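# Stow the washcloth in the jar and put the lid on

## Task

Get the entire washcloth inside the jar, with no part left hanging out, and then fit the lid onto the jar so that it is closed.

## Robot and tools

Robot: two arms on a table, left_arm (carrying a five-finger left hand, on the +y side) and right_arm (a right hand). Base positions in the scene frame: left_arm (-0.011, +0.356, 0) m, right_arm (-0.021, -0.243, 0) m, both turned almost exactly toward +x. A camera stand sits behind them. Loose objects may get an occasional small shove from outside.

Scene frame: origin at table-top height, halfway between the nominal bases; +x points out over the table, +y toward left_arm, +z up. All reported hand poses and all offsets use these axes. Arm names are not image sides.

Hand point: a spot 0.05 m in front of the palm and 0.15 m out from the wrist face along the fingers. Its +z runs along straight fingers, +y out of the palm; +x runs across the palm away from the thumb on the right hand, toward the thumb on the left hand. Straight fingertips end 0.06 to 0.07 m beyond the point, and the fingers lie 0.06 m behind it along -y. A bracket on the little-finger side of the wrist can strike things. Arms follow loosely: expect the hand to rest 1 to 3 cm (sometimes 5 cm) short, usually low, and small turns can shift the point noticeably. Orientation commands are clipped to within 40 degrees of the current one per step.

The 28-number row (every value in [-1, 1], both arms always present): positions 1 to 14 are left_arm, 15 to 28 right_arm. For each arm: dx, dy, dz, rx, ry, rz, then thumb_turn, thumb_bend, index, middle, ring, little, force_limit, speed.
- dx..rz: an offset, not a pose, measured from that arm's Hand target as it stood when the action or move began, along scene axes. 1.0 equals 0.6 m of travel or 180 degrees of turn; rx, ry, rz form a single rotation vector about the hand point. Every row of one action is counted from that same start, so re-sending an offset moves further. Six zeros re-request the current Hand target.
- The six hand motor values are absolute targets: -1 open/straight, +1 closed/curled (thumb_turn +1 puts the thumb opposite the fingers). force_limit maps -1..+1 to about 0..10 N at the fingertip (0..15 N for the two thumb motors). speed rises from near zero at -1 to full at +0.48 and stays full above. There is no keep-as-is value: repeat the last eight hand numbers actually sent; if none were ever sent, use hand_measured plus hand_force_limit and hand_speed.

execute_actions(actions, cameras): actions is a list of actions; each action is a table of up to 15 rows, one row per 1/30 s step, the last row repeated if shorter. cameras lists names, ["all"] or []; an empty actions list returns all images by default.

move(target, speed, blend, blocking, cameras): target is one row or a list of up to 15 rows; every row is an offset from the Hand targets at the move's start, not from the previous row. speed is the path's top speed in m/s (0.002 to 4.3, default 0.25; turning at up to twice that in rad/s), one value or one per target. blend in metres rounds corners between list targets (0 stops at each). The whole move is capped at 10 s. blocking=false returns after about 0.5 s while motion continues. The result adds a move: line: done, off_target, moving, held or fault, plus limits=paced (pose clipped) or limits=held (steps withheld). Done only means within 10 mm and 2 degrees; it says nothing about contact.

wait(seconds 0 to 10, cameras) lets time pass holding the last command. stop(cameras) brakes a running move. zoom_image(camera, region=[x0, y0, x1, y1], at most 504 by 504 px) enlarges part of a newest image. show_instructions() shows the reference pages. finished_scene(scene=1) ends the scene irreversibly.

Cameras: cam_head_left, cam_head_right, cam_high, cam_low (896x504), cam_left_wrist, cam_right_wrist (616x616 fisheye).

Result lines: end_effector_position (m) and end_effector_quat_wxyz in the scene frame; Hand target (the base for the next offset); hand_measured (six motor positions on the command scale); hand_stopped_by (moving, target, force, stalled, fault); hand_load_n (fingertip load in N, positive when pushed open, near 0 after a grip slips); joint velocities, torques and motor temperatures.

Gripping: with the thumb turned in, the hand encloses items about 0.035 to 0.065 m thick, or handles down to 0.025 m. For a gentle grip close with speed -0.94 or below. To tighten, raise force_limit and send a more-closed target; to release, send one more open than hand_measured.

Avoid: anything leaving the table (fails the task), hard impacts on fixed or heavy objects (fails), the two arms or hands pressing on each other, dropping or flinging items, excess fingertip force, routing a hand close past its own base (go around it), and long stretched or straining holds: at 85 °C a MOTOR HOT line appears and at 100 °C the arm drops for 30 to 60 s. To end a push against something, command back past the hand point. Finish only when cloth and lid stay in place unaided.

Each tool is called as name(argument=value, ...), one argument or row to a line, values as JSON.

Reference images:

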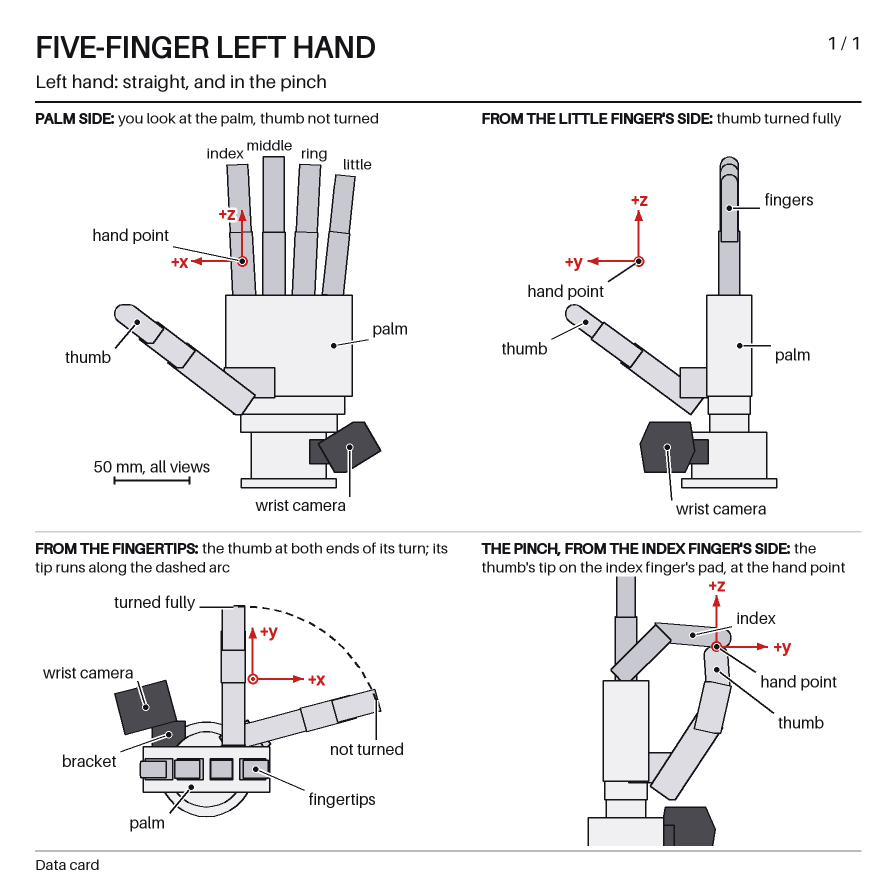

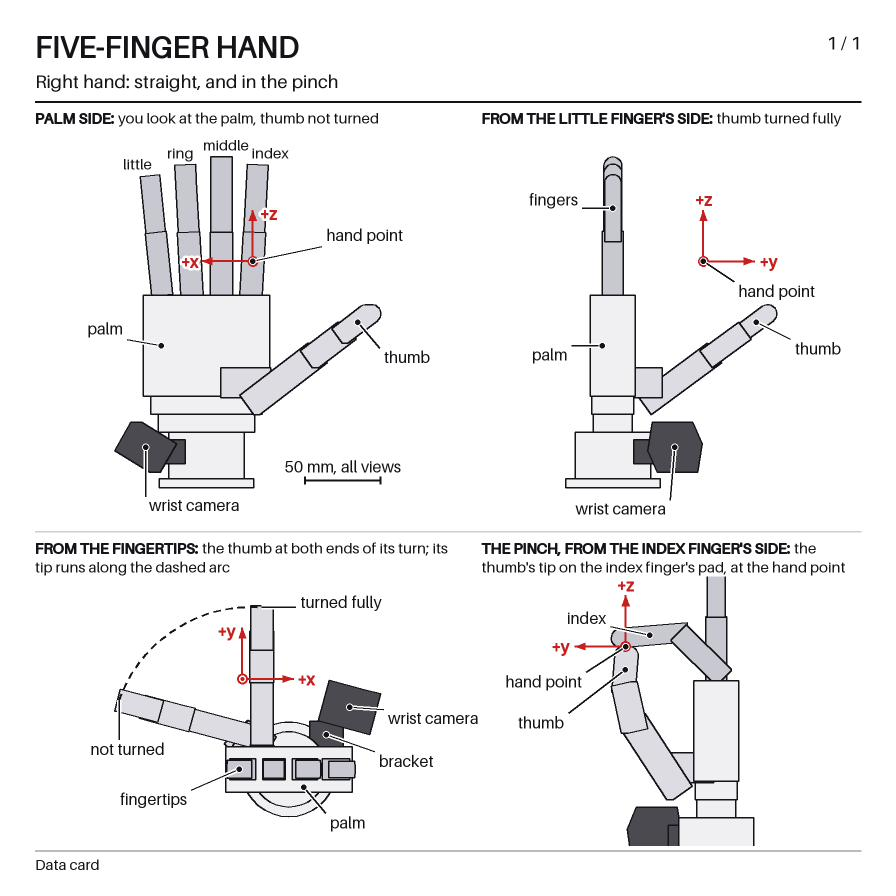

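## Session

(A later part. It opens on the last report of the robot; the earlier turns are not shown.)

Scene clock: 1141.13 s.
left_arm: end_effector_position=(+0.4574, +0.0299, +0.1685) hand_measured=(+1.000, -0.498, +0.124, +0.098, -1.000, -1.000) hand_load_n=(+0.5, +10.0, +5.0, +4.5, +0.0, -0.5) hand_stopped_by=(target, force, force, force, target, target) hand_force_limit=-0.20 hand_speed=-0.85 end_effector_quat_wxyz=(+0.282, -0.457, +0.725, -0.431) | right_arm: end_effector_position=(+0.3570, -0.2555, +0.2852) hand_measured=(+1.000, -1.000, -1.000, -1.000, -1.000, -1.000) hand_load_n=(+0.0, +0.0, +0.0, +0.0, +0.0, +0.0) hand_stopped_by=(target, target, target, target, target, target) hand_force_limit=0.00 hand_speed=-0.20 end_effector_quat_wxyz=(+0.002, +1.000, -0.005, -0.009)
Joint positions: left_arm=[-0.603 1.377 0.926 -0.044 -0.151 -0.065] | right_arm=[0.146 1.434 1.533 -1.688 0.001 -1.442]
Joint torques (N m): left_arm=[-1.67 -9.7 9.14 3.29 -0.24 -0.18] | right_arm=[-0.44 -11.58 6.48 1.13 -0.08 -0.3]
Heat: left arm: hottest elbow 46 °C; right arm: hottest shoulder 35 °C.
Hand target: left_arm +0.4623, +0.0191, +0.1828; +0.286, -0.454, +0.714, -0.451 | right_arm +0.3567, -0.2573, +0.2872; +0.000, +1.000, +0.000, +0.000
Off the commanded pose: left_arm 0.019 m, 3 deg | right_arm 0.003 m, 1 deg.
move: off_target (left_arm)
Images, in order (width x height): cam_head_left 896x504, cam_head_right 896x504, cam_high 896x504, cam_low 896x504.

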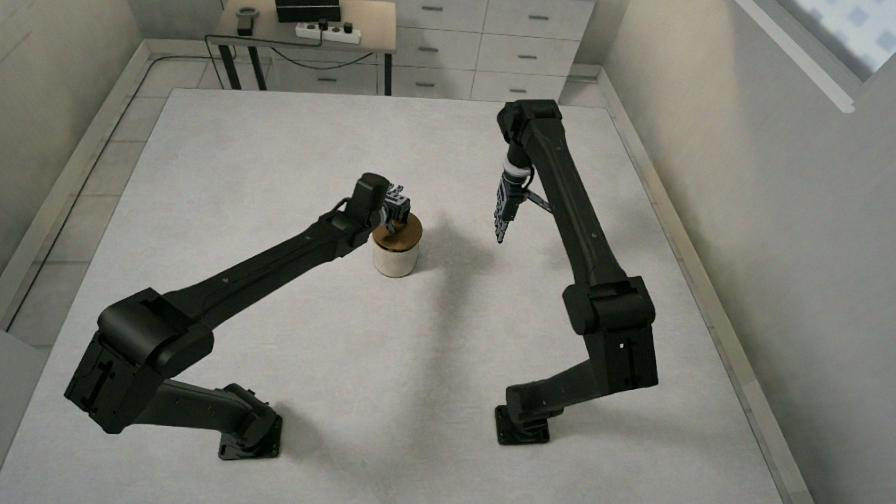

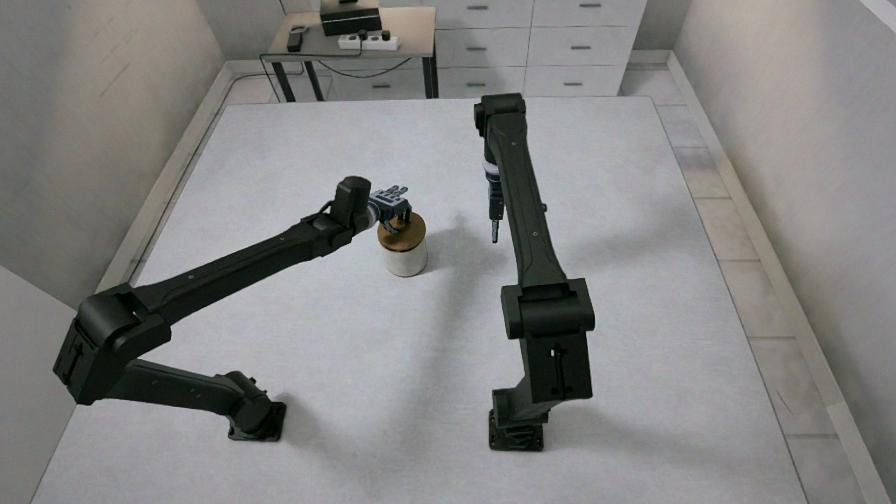

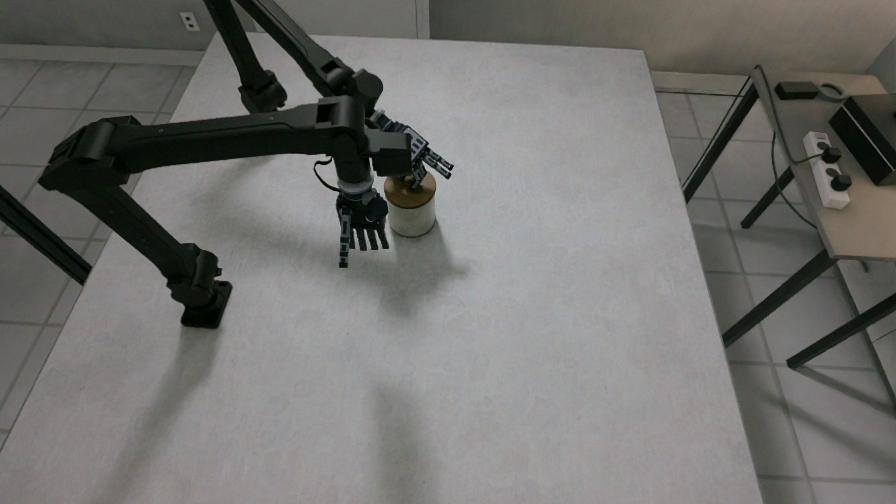

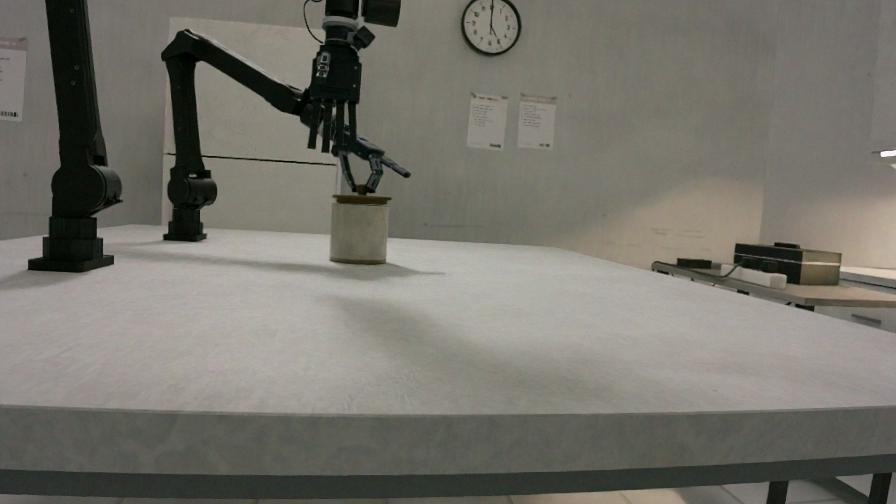

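move(
  target=[
    [0.0, 0.03, 0.004, -0.011,0,0, 1, -0.35, 0.3, 0.3, -1, -1, -0.2, -0.85, 0.0, 0.0, 0.0, 0,0,0, 1, -1, -1, -1, -1, -1, 0.0, -0.2],
  ],
  speed=[0.04],
  cameras=["cam_head_left","cam_head_right","cam_high","cam_low"],
)

zoom_image(
  camera="cam_low",
  region=[320, 170, 400, 250],
)

zoom_image(
  camera="cam_head_left",
  region=[350, 190, 440, 280],
)

zoom_image(
  camera="cam_head_right",
  region=[350, 180, 450, 280],
)

zoom_image(
  camera="cam_high",
  region=[370, 150, 450, 240],
)

Scene clock: 1177.43 s.
left_arm: end_effector_position=(+0.4542, +0.0368, +0.1624) hand_measured=(+1.000, -0.498, +0.124, +0.098, -1.000, -1.000) hand_load_n=(+0.5, +9.5, +5.0, +4.0, +0.0, +0.0) hand_stopped_by=(target, force, force, force, target, target) hand_force_limit=-0.20 hand_speed=-0.85 end_effector_quat_wxyz=(+0.268, -0.459, +0.723, -0.440) | right_arm: end_effector_position=(+0.3570, -0.2555, +0.2852) hand_measured=(+1.000, -1.000, -1.000, -1.000, -1.000, -1.000) hand_load_n=(+0.0, -0.5, +0.0, +0.0, +0.0, +0.0) hand_stopped_by=(target, target, target, target, target, target) hand_force_limit=0.00 hand_speed=-0.20 end_effector_quat_wxyz=(+0.002, +1.000, -0.005, -0.009)
Joint positions: left_arm=[-0.578 1.368 0.895 -0.018 -0.104 -0.074] | right_arm=[0.146 1.434 1.533 -1.688 0.001 -1.442]
Joint torques (N m): left_arm=[1.55 -11.99 8.46 3.51 0.03 -0.05] | right_arm=[-0.44 -11.52 6.48 1.13 -0.09 -0.3]
Heat: left arm: hottest elbow 46 °C; right arm: hottest shoulder 35 °C.
Hand target: left_arm +0.4624, +0.0371, +0.1854; +0.278, -0.459, +0.706, -0.463 | right_arm +0.3567, -0.2573, +0.2872; +0.000, +1.000, +0.000, +0.000
Off the commanded pose: left_arm 0.024 m, 4 deg | right_arm 0.003 m, 1 deg.
move: off_target (left_arm)
Images, in order (width x height): cam_head_left 896x504, cam_head_right 896x504, cam_high 896x504, cam_low 896x504.

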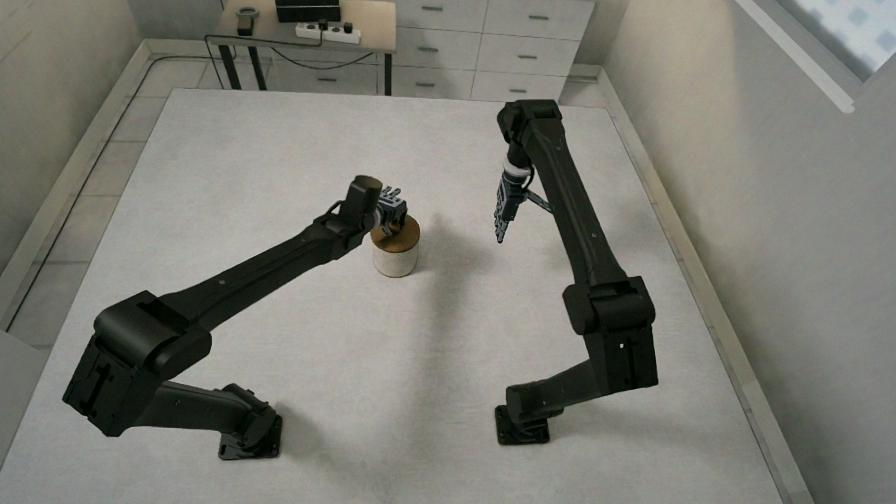

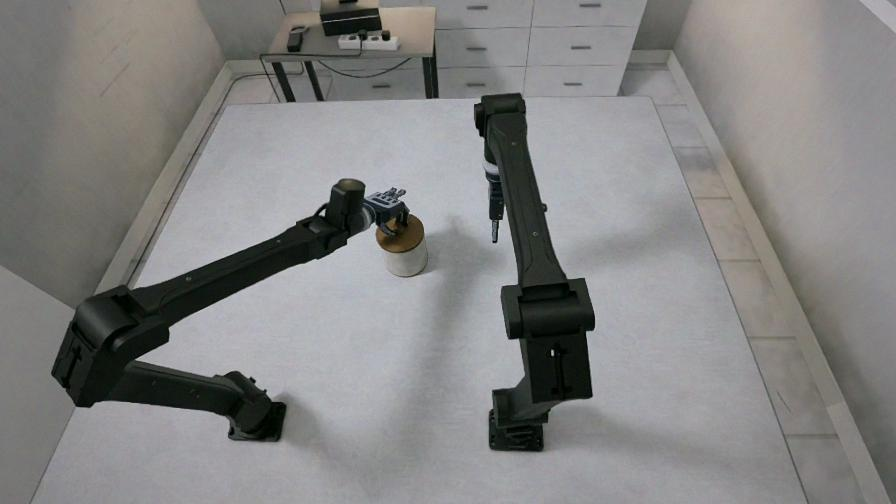

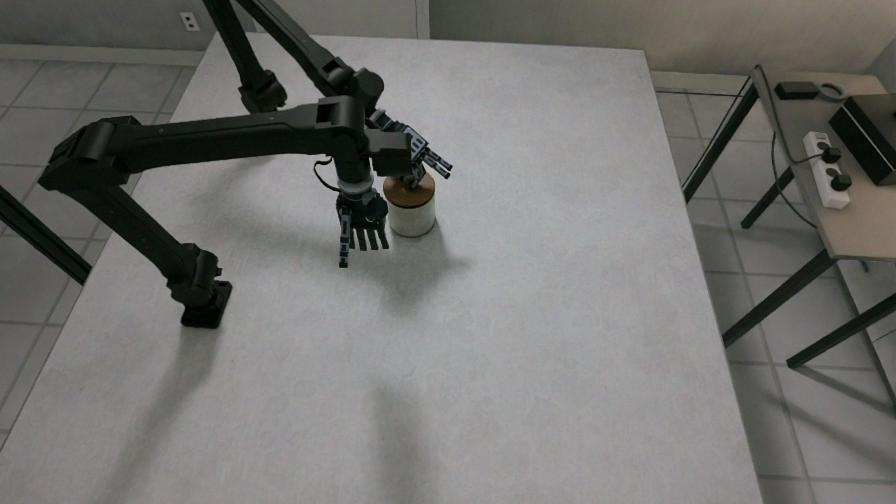

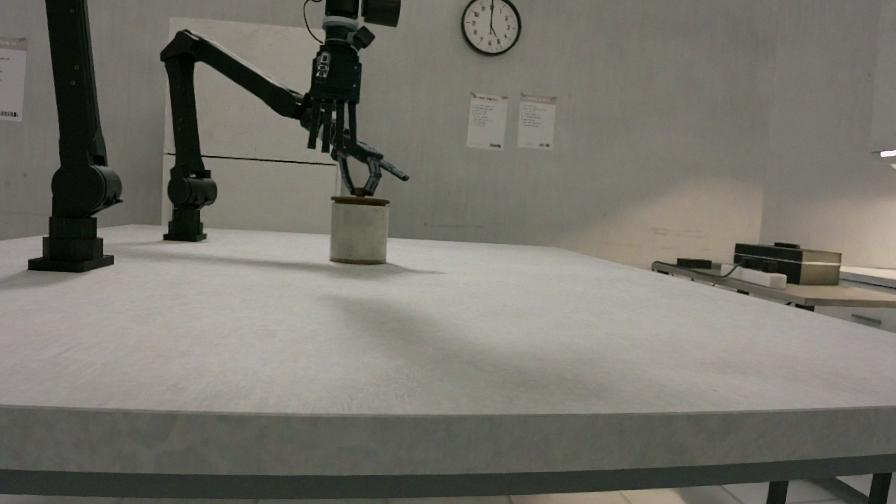

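Scaled by 6.300 from the camera's 896x504 image, which has a finer 1280x720 frame.

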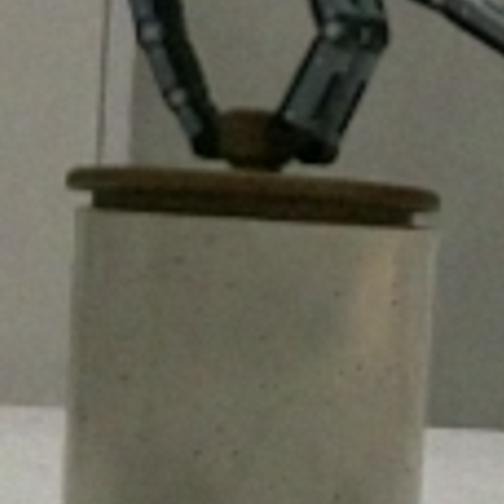

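Scaled by 5.600 from the camera's 896x504 image, which has a finer 1280x720 frame.

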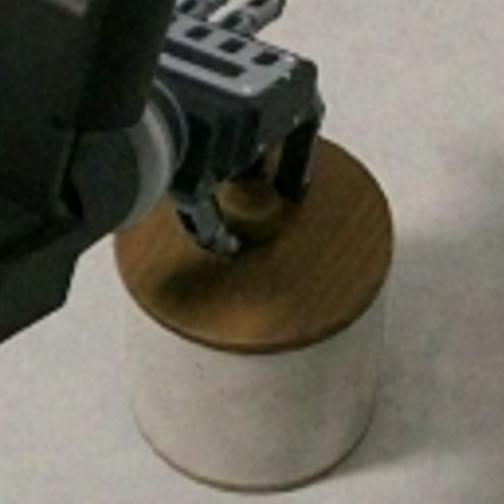

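Scaled by 5.040 from the camera's 896x504 image, which has a finer 1280x720 frame.

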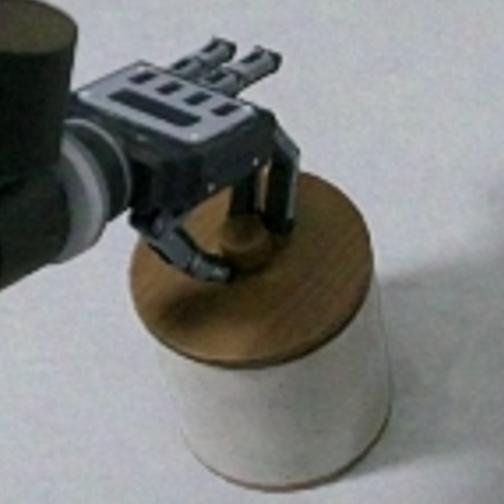

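Scaled by 5.600 from the camera's 896x504 image, which has a finer 1280x720 frame.

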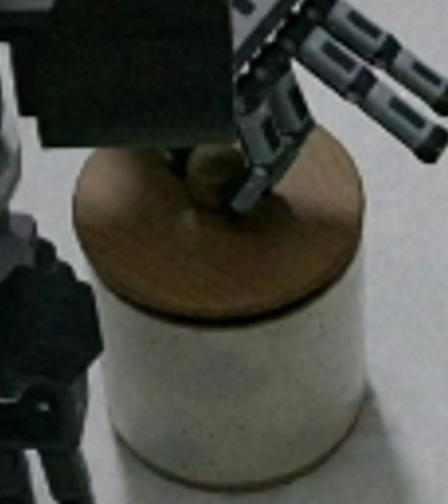

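move(
  target=[
    [0.006, -0.0205, 0.0, 0,0,0, 1, -0.35, 0.3, 0.3, -1, -1, -0.2, -0.85, 0.0, 0.0, 0.0, 0,0,0, 1, -1, -1, -1, -1, -1, 0.0, -0.2],
  ],
  speed=[0.04],
  cameras=["cam_head_left","cam_head_right","cam_high","cam_low"],
)

zoom_image(
  camera="cam_low",
  region=[320, 170, 400, 250],
)

zoom_image(
  camera="cam_head_left",
  region=[350, 190, 440, 280],
)

zoom_image(
  camera="cam_high",
  region=[370, 150, 450, 240],
)

Scene clock: 1195.97 s.
left_arm: end_effector_position=(+0.4554, +0.0382, +0.1624) hand_measured=(+1.000, -0.498, +0.124, +0.098, -1.000, -1.000) hand_load_n=(+1.0, +9.5, +5.0, +4.5, +0.0, +0.0) hand_stopped_by=(target, force, force, force, target, target) hand_force_limit=-0.20 hand_speed=-0.85 end_effector_quat_wxyz=(+0.271, -0.465, +0.720, -0.439) | right_arm: end_effector_position=(+0.3570, -0.2555, +0.2852) hand_measured=(+1.000, -1.000, -1.000, -1.000, -1.000, -1.000) hand_load_n=(+0.0, +0.0, +0.0, +0.0, +0.0, +0.0) hand_stopped_by=(target, target, target, target, target, target) hand_force_limit=0.00 hand_speed=-0.20 end_effector_quat_wxyz=(+0.002, +1.000, -0.005, -0.009)
Joint positions: left_arm=[-0.578 1.368 0.895 -0.018 -0.115 -0.082] | right_arm=[0.146 1.434 1.533 -1.688 0.001 -1.442]
Joint torques (N m): left_arm=[-0.32 -9 10.54 3.29 -0.32 -0.07] | right_arm=[-0.44 -11.58 6.48 1.14 -0.09 -0.3]
Heat: left arm: hottest elbow 45 °C; right arm: hottest shoulder 35 °C.
Hand target: left_arm +0.4659, +0.0249, +0.1853; +0.278, -0.459, +0.706, -0.463 | right_arm +0.3567, -0.2573, +0.2872; +0.000, +1.000, +0.000, +0.000
Off the commanded pose: left_arm 0.029 m, 3 deg | right_arm 0.003 m, 1 deg.
move: off_target (left_arm)
Images, in order (width x height): cam_head_left 896x504, cam_head_right 896x504, cam_high 896x504, cam_low 896x504.

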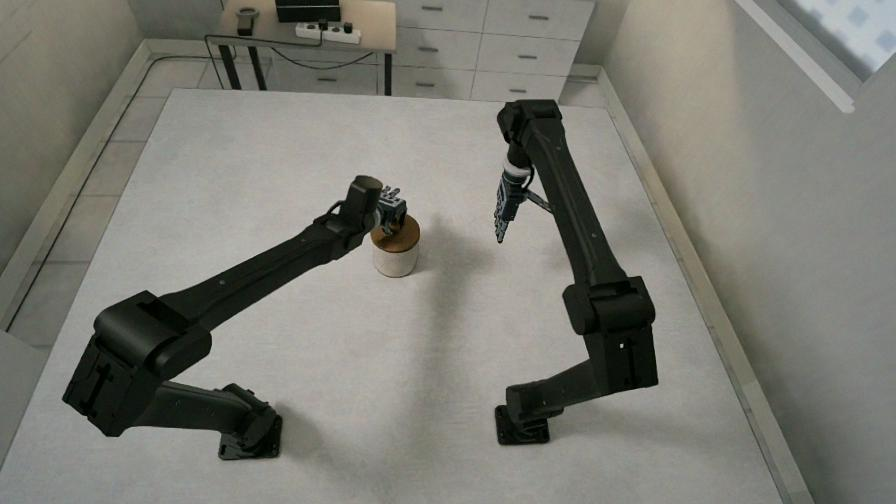

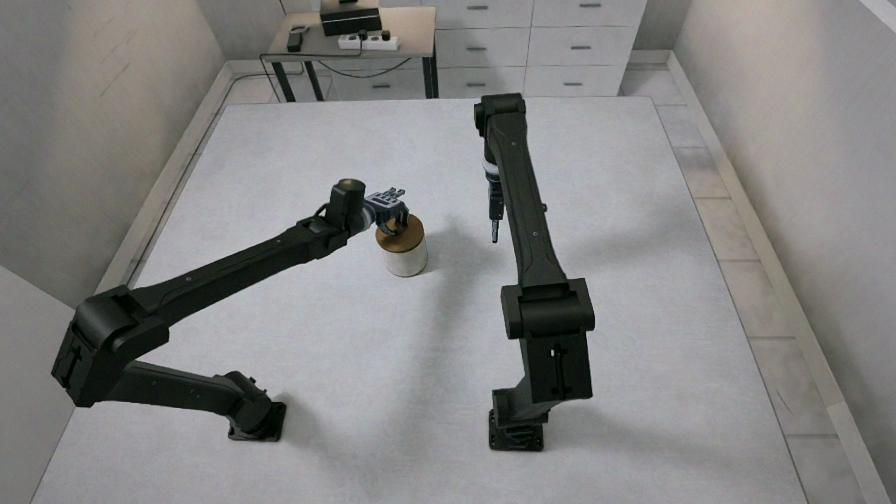

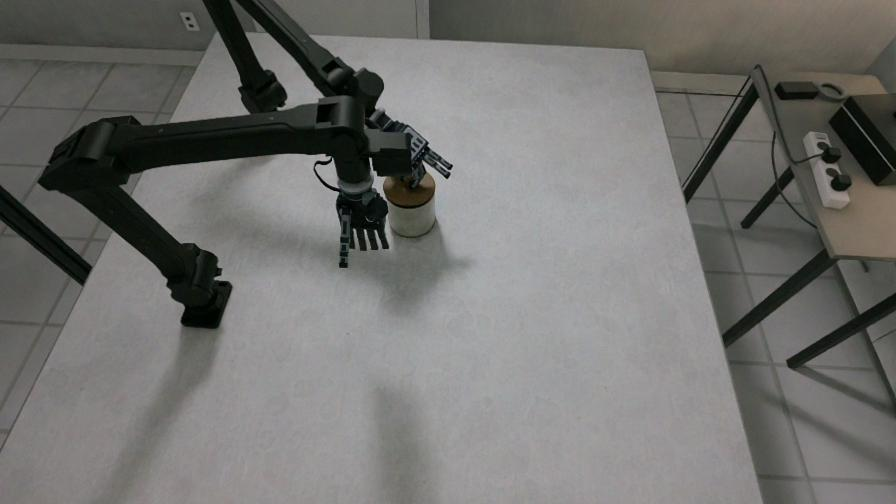

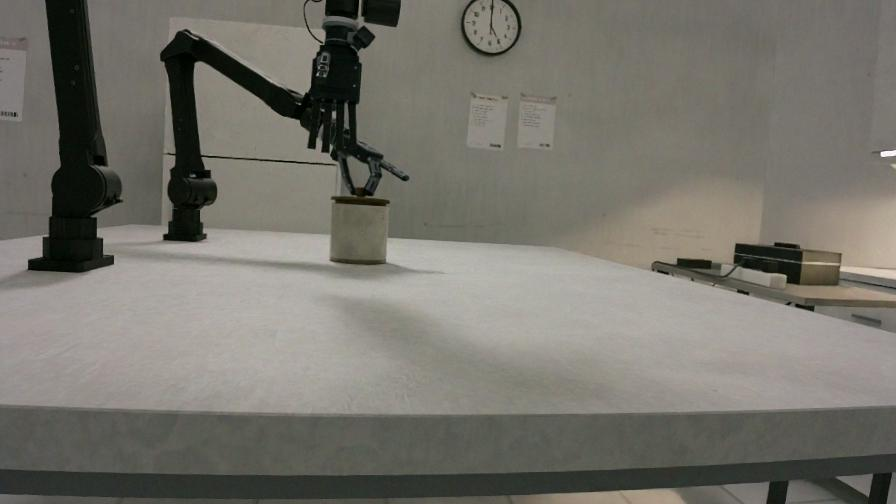

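Scaled by 6.300 from the camera's 896x504 image, which has a finer 1280x720 frame.

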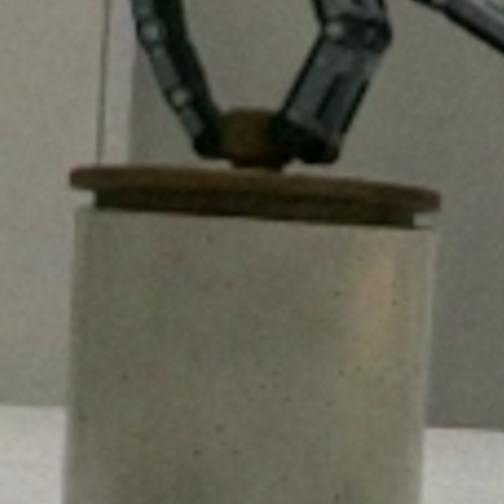

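Scaled by 5.600 from the camera's 896x504 image, which has a finer 1280x720 frame.

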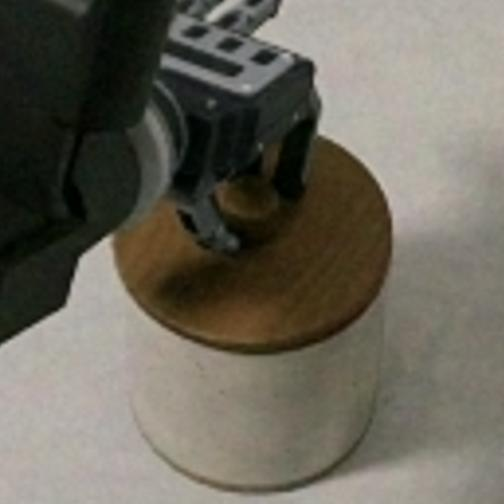

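Scaled by 5.600 from the camera's 896x504 image, which has a finer 1280x720 frame.

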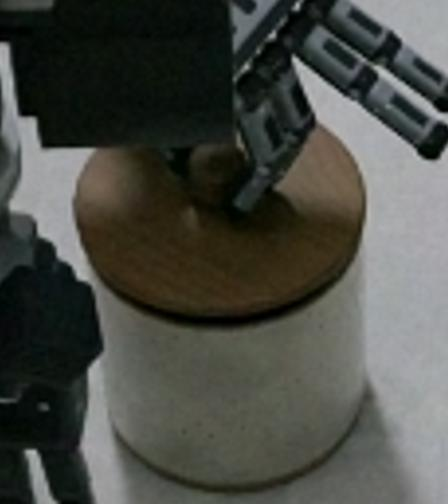

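move(
  target=[
    [0.004, -0.004, 0.0, 0,0,0, 1, -0.35, 0.3, 0.3, -1, -1, -0.2, -0.85, 0.0, 0.0, 0.0, 0,0,0, 1, -1, -1, -1, -1, -1, 0.0, -0.2],
    [0.004, -0.004, -0.018, 0,0,0, 1, -0.35, 0.3, 0.3, -1, -1, -0.2, -0.85, 0.0, 0.0, 0.0, 0,0,0, 1, -1, -1, -1, -1, -1, 0.0, -0.2],
  ],
  speed=[0.04,0.03],
  cameras=["cam_head_left","cam_head_right","cam_high","cam_low"],
)

zoom_image(
  camera="cam_low",
  region=[320, 170, 400, 250],
)

zoom_image(
  camera="cam_head_left",
  region=[350, 190, 440, 280],
)

zoom_image(
  camera="cam_high",
  region=[370, 150, 450, 240],
)

Scene clock: 1208.40 s.
left_arm: end_effector_position=(+0.4581, +0.0346, +0.1573) hand_measured=(+1.000, -0.498, +0.124, +0.098, -1.000, -1.000) hand_load_n=(+1.0, +9.0, +6.0, +3.5, +0.0, +0.0) hand_stopped_by=(target, force, force, force, target, target) hand_force_limit=-0.20 hand_speed=-0.85 end_effector_quat_wxyz=(+0.271, -0.464, +0.719, -0.440) | right_arm: end_effector_position=(+0.3570, -0.2555, +0.2852) hand_measured=(+1.000, -1.000, -1.000, -1.000, -1.000, -1.000) hand_load_n=(+0.0, +0.0, +0.0, +0.0, +0.0, +0.0) hand_stopped_by=(target, target, target, target, target, target) hand_force_limit=0.00 hand_speed=-0.20 end_effector_quat_wxyz=(+0.002, +1.000, -0.005, -0.009)
Joint positions: left_arm=[-0.582 1.385 0.895 0.003 -0.118 -0.083] | right_arm=[0.146 1.434 1.533 -1.688 0.001 -1.442]
Joint torques (N m): left_arm=[-0.44 -10.11 9.83 3.66 -0.26 -0.11] | right_arm=[-0.44 -11.58 6.43 1.14 -0.09 -0.3]
Heat: left arm: hottest elbow 46 °C; right arm: hottest shoulder 35 °C.
Hand target: left_arm +0.4683, +0.0225, +0.1745; +0.278, -0.459, +0.706, -0.463 | right_arm +0.3567, -0.2573, +0.2872; +0.000, +1.000, +0.000, +0.000
Off the commanded pose: left_arm 0.023 m, 3 deg | right_arm 0.003 m, 1 deg.
move: off_target (left_arm)
Images, in order (width x height): cam_head_left 896x504, cam_head_right 896x504, cam_high 896x504, cam_low 896x504.

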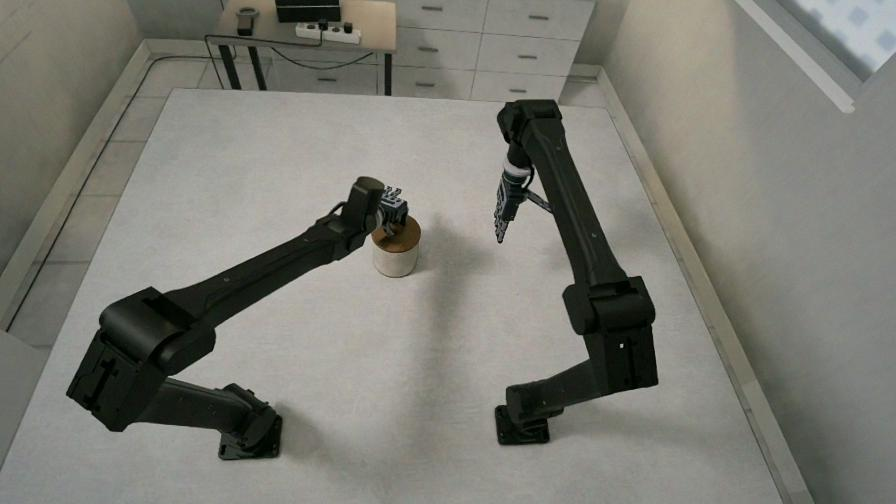

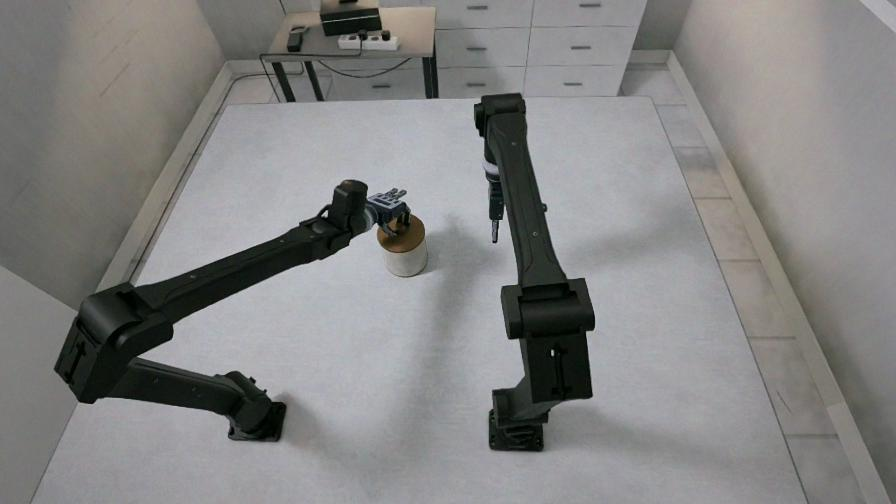

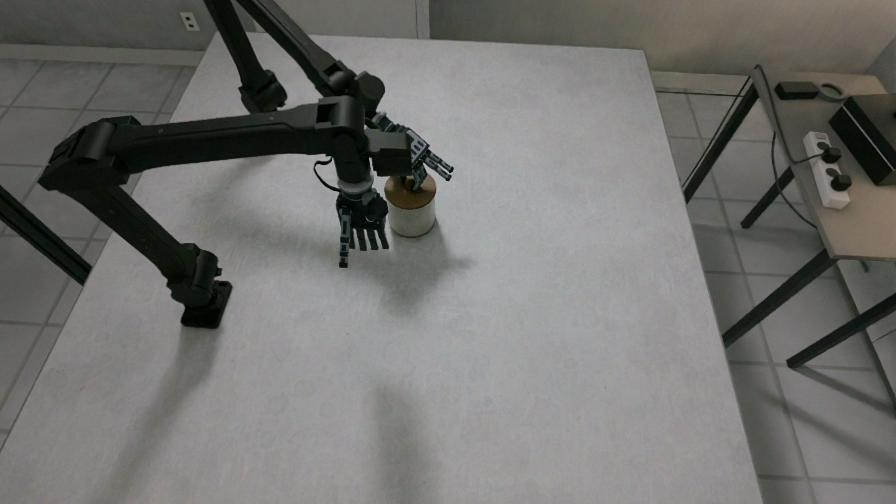

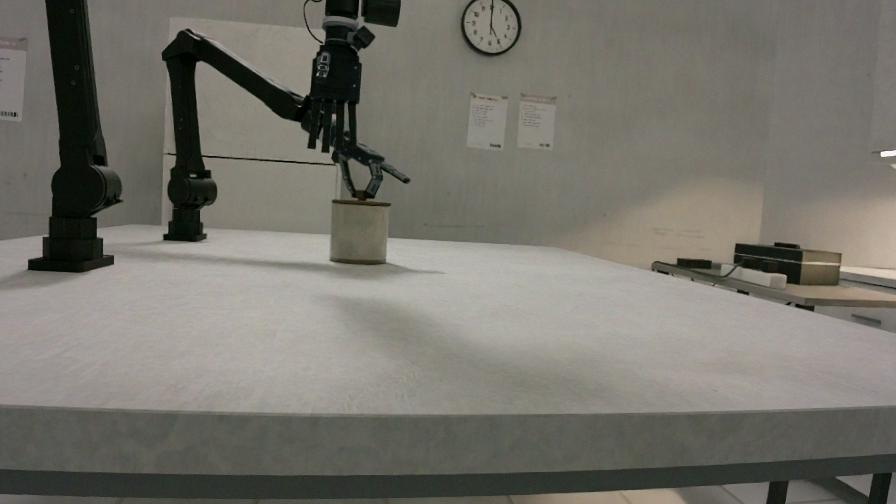

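Scaled by 6.300 from the camera's 896x504 image, which has a finer 1280x720 frame.

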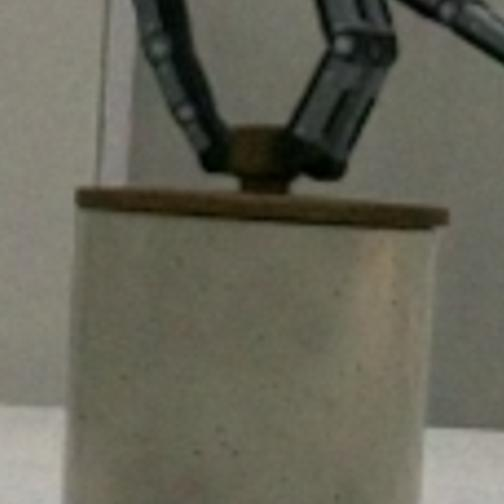

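Scaled by 5.600 from the camera's 896x504 image, which has a finer 1280x720 frame.

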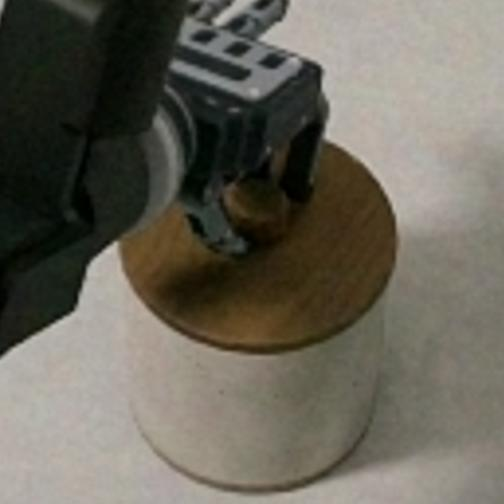

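Scaled by 5.600 from the camera's 896x504 image, which has a finer 1280x720 frame.

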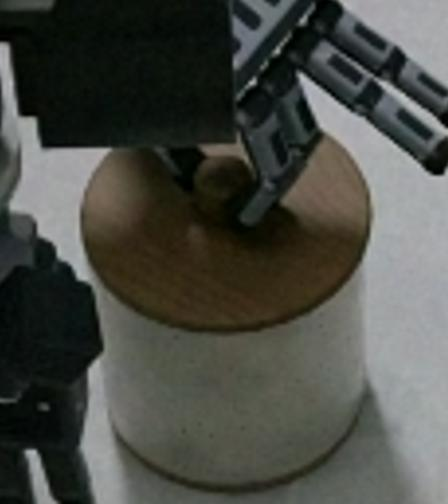

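move(
  target=[
    [0.0, 0, -0.014, 0,0,0, 1, -0.35, 0.3, 0.3, -1, -1, -0.2, -0.85, 0.0, 0.0, 0.0, 0,0,0, 1, -1, -1, -1, -1, -1, 0.0, -0.2],
  ],
  speed=[0.03],
  cameras=["cam_low"],
)

zoom_image(
  camera="cam_low",
  region=[320, 170, 400, 250],
)

Scene clock: 1216.47 s.
left_arm: end_effector_position=(+0.4613, +0.0322, +0.1573) hand_measured=(+1.000, -0.498, +0.124, +0.098, -1.000, -1.000) hand_load_n=(+0.5, +9.0, +6.5, +3.5, +0.0, +0.0) hand_stopped_by=(target, force, force, force, target, target) hand_force_limit=-0.20 hand_speed=-0.85 end_effector_quat_wxyz=(+0.273, -0.462, +0.716, -0.445) | right_arm: end_effector_position=(+0.3570, -0.2555, +0.2852) hand_measured=(+1.000, -1.000, -1.000, -1.000, -1.000, -1.000) hand_load_n=(+0.0, +0.0, +0.0, +0.0, +0.0, +0.0) hand_stopped_by=(target, target, target, target, target, target) hand_force_limit=0.00 hand_speed=-0.20 end_effector_quat_wxyz=(+0.002, +1.000, -0.005, -0.009)
Joint positions: left_arm=[-0.582 1.394 0.895 0.025 -0.118 -0.083] | right_arm=[0.146 1.434 1.533 -1.688 0.001 -1.442]
Joint torques (N m): left_arm=[-0.79 -9.76 8.79 3.99 -0.25 -0.15] | right_arm=[-0.5 -11.52 6.46 1.14 -0.08 -0.3]
Heat: left arm: hottest elbow 46 °C; right arm: hottest shoulder 35 °C.
Hand target: left_arm +0.4683, +0.0224, +0.1660; +0.278, -0.458, +0.706, -0.463 | right_arm +0.3567, -0.2573, +0.2872; +0.000, +1.000, +0.000, +0.000
Off the commanded pose: left_arm 0.015 m, 2 deg | right_arm 0.003 m, 1 deg.
move: off_target (left_arm)
Images, in order (width x height): cam_low 896x504.

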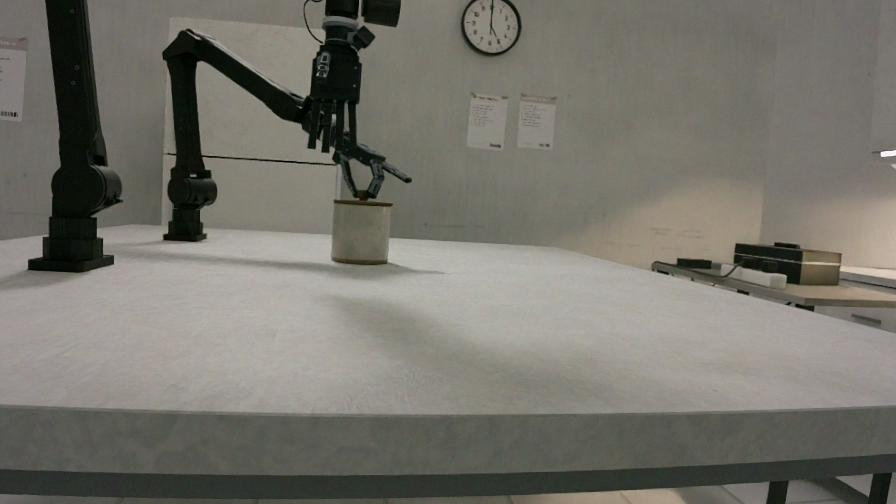

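Scaled by 6.300 from the camera's 896x504 image, which has a finer 1280x720 frame.

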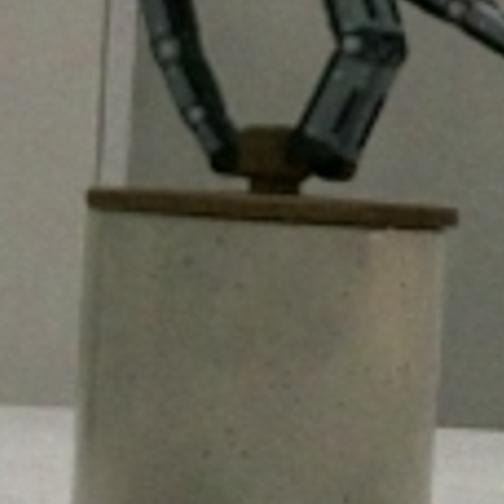

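move(
  target=[
    [0.0, 0, 0.006, 0,0,0, 1, -0.8, -0.4, -0.4, -1, -1, -0.2, -0.6, 0.0, 0.0, 0.0, 0,0,0, 1, -1, -1, -1, -1, -1, 0.0, -0.2],
  ],
  speed=[0.03],
  cameras=["cam_low","cam_high","cam_left_wrist"],
)

zoom_image(
  camera="cam_low",
  region=[320, 160, 420, 260],
)

zoom_image(
  camera="cam_high",
  region=[370, 150, 450, 240],
)

Scene clock: 1230.77 s.
left_arm: end_effector_position=(+0.4634, +0.0309, +0.1601) hand_measured=(+1.000, -0.800, -0.400, -0.400, -1.000, -1.000) hand_load_n=(+0.0, +0.0, +0.0, +0.0, +0.0, +0.0) hand_stopped_by=(target, target, target, target, target, target) hand_force_limit=-0.20 hand_speed=-0.60 end_effector_quat_wxyz=(+0.276, -0.461, +0.713, -0.451) | right_arm: end_effector_position=(+0.3570, -0.2555, +0.2852) hand_measured=(+1.000, -1.000, -1.000, -1.000, -1.000, -1.000) hand_load_n=(+0.0, +0.0, +0.0, +0.0, +0.0, +0.0) hand_stopped_by=(target, target, target, target, target, target) hand_force_limit=0.00 hand_speed=-0.20 end_effector_quat_wxyz=(+0.002, +1.000, -0.005, -0.009)
Joint positions: left_arm=[-0.582 1.394 0.895 0.039 -0.118 -0.084] | right_arm=[0.146 1.434 1.533 -1.688 0.001 -1.442]
Joint torques (N m): left_arm=[-0.09 -9.76 9.2 2.81 -0.25 -0.08] | right_arm=[-0.38 -11.52 6.48 1.13 -0.08 -0.3]
Heat: left arm: hottest elbow 45 °C; right arm: hottest shoulder 35 °C.
Hand target: left_arm +0.4684, +0.0224, +0.1697; +0.278, -0.459, +0.706, -0.463 | right_arm +0.3567, -0.2573, +0.2872; +0.000, +1.000, +0.000, +0.000
Off the commanded pose: left_arm 0.014 m, 2 deg | right_arm 0.003 m, 1 deg.
move: off_target (left_arm)
Images, in order (width x height): cam_high 896x504, cam_low 896x504, cam_left_wrist 616x616.

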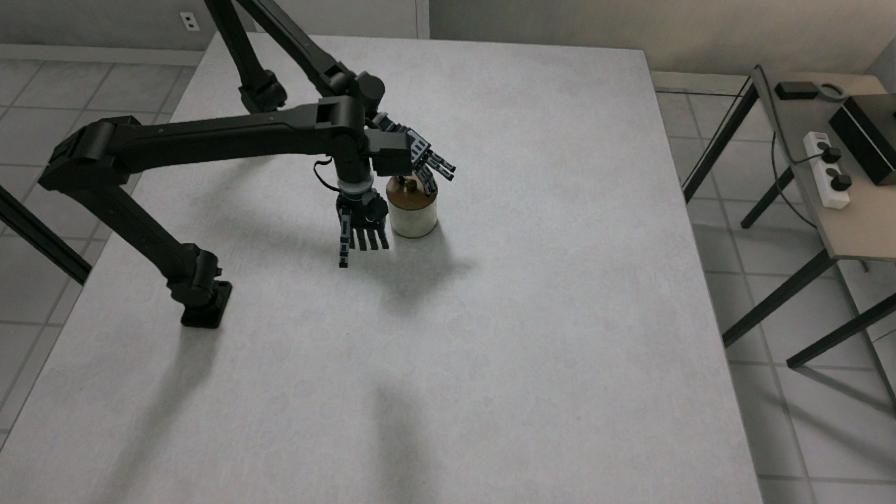

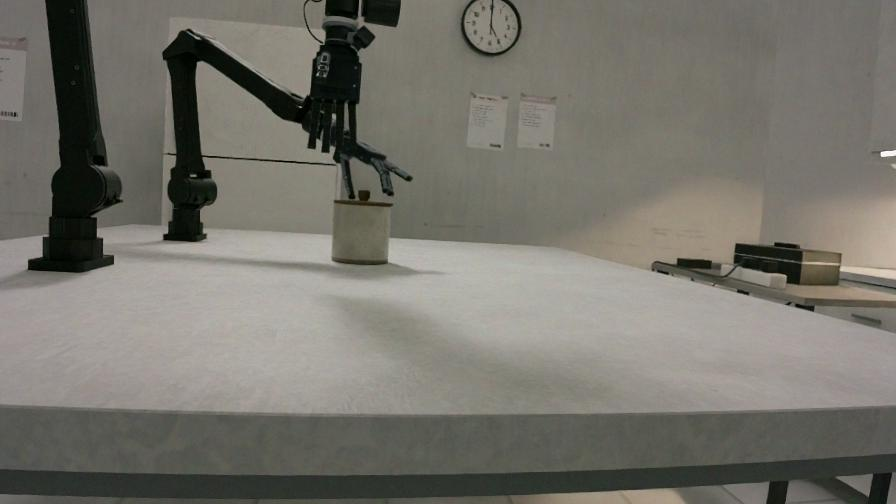

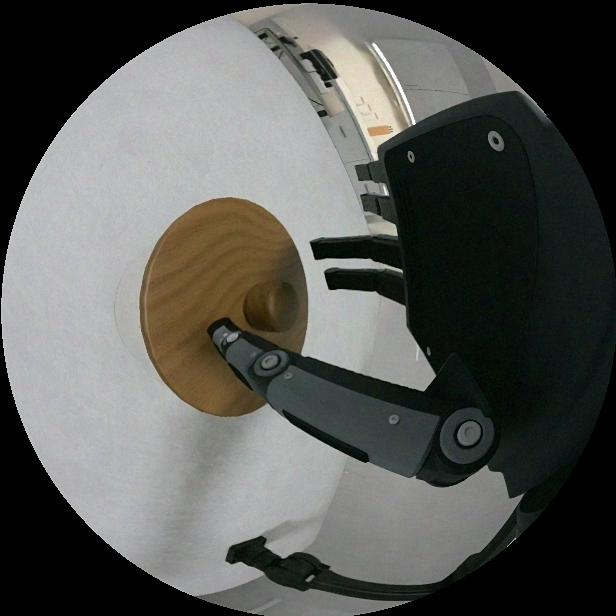

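Scaled by 5.040 from the camera's 896x504 image, which has a finer 1280x720 frame.

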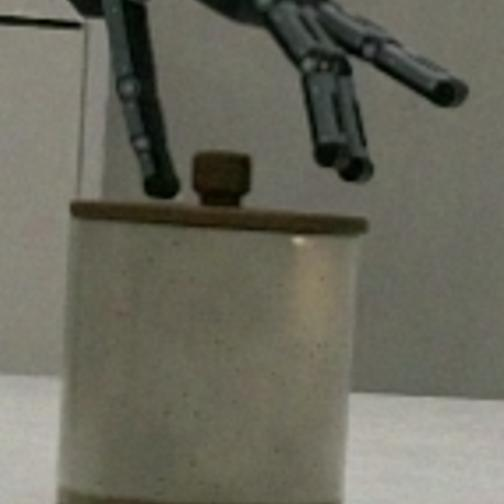

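Scaled by 5.600 from the camera's 896x504 image, which has a finer 1280x720 frame.

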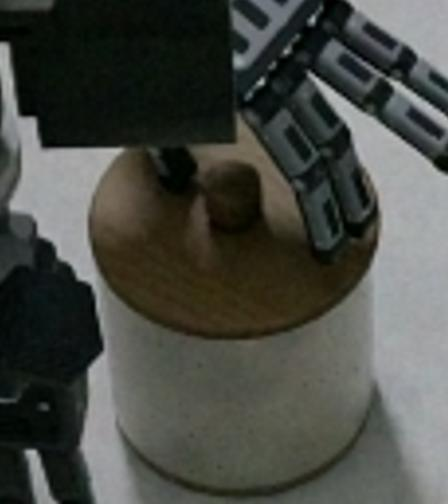

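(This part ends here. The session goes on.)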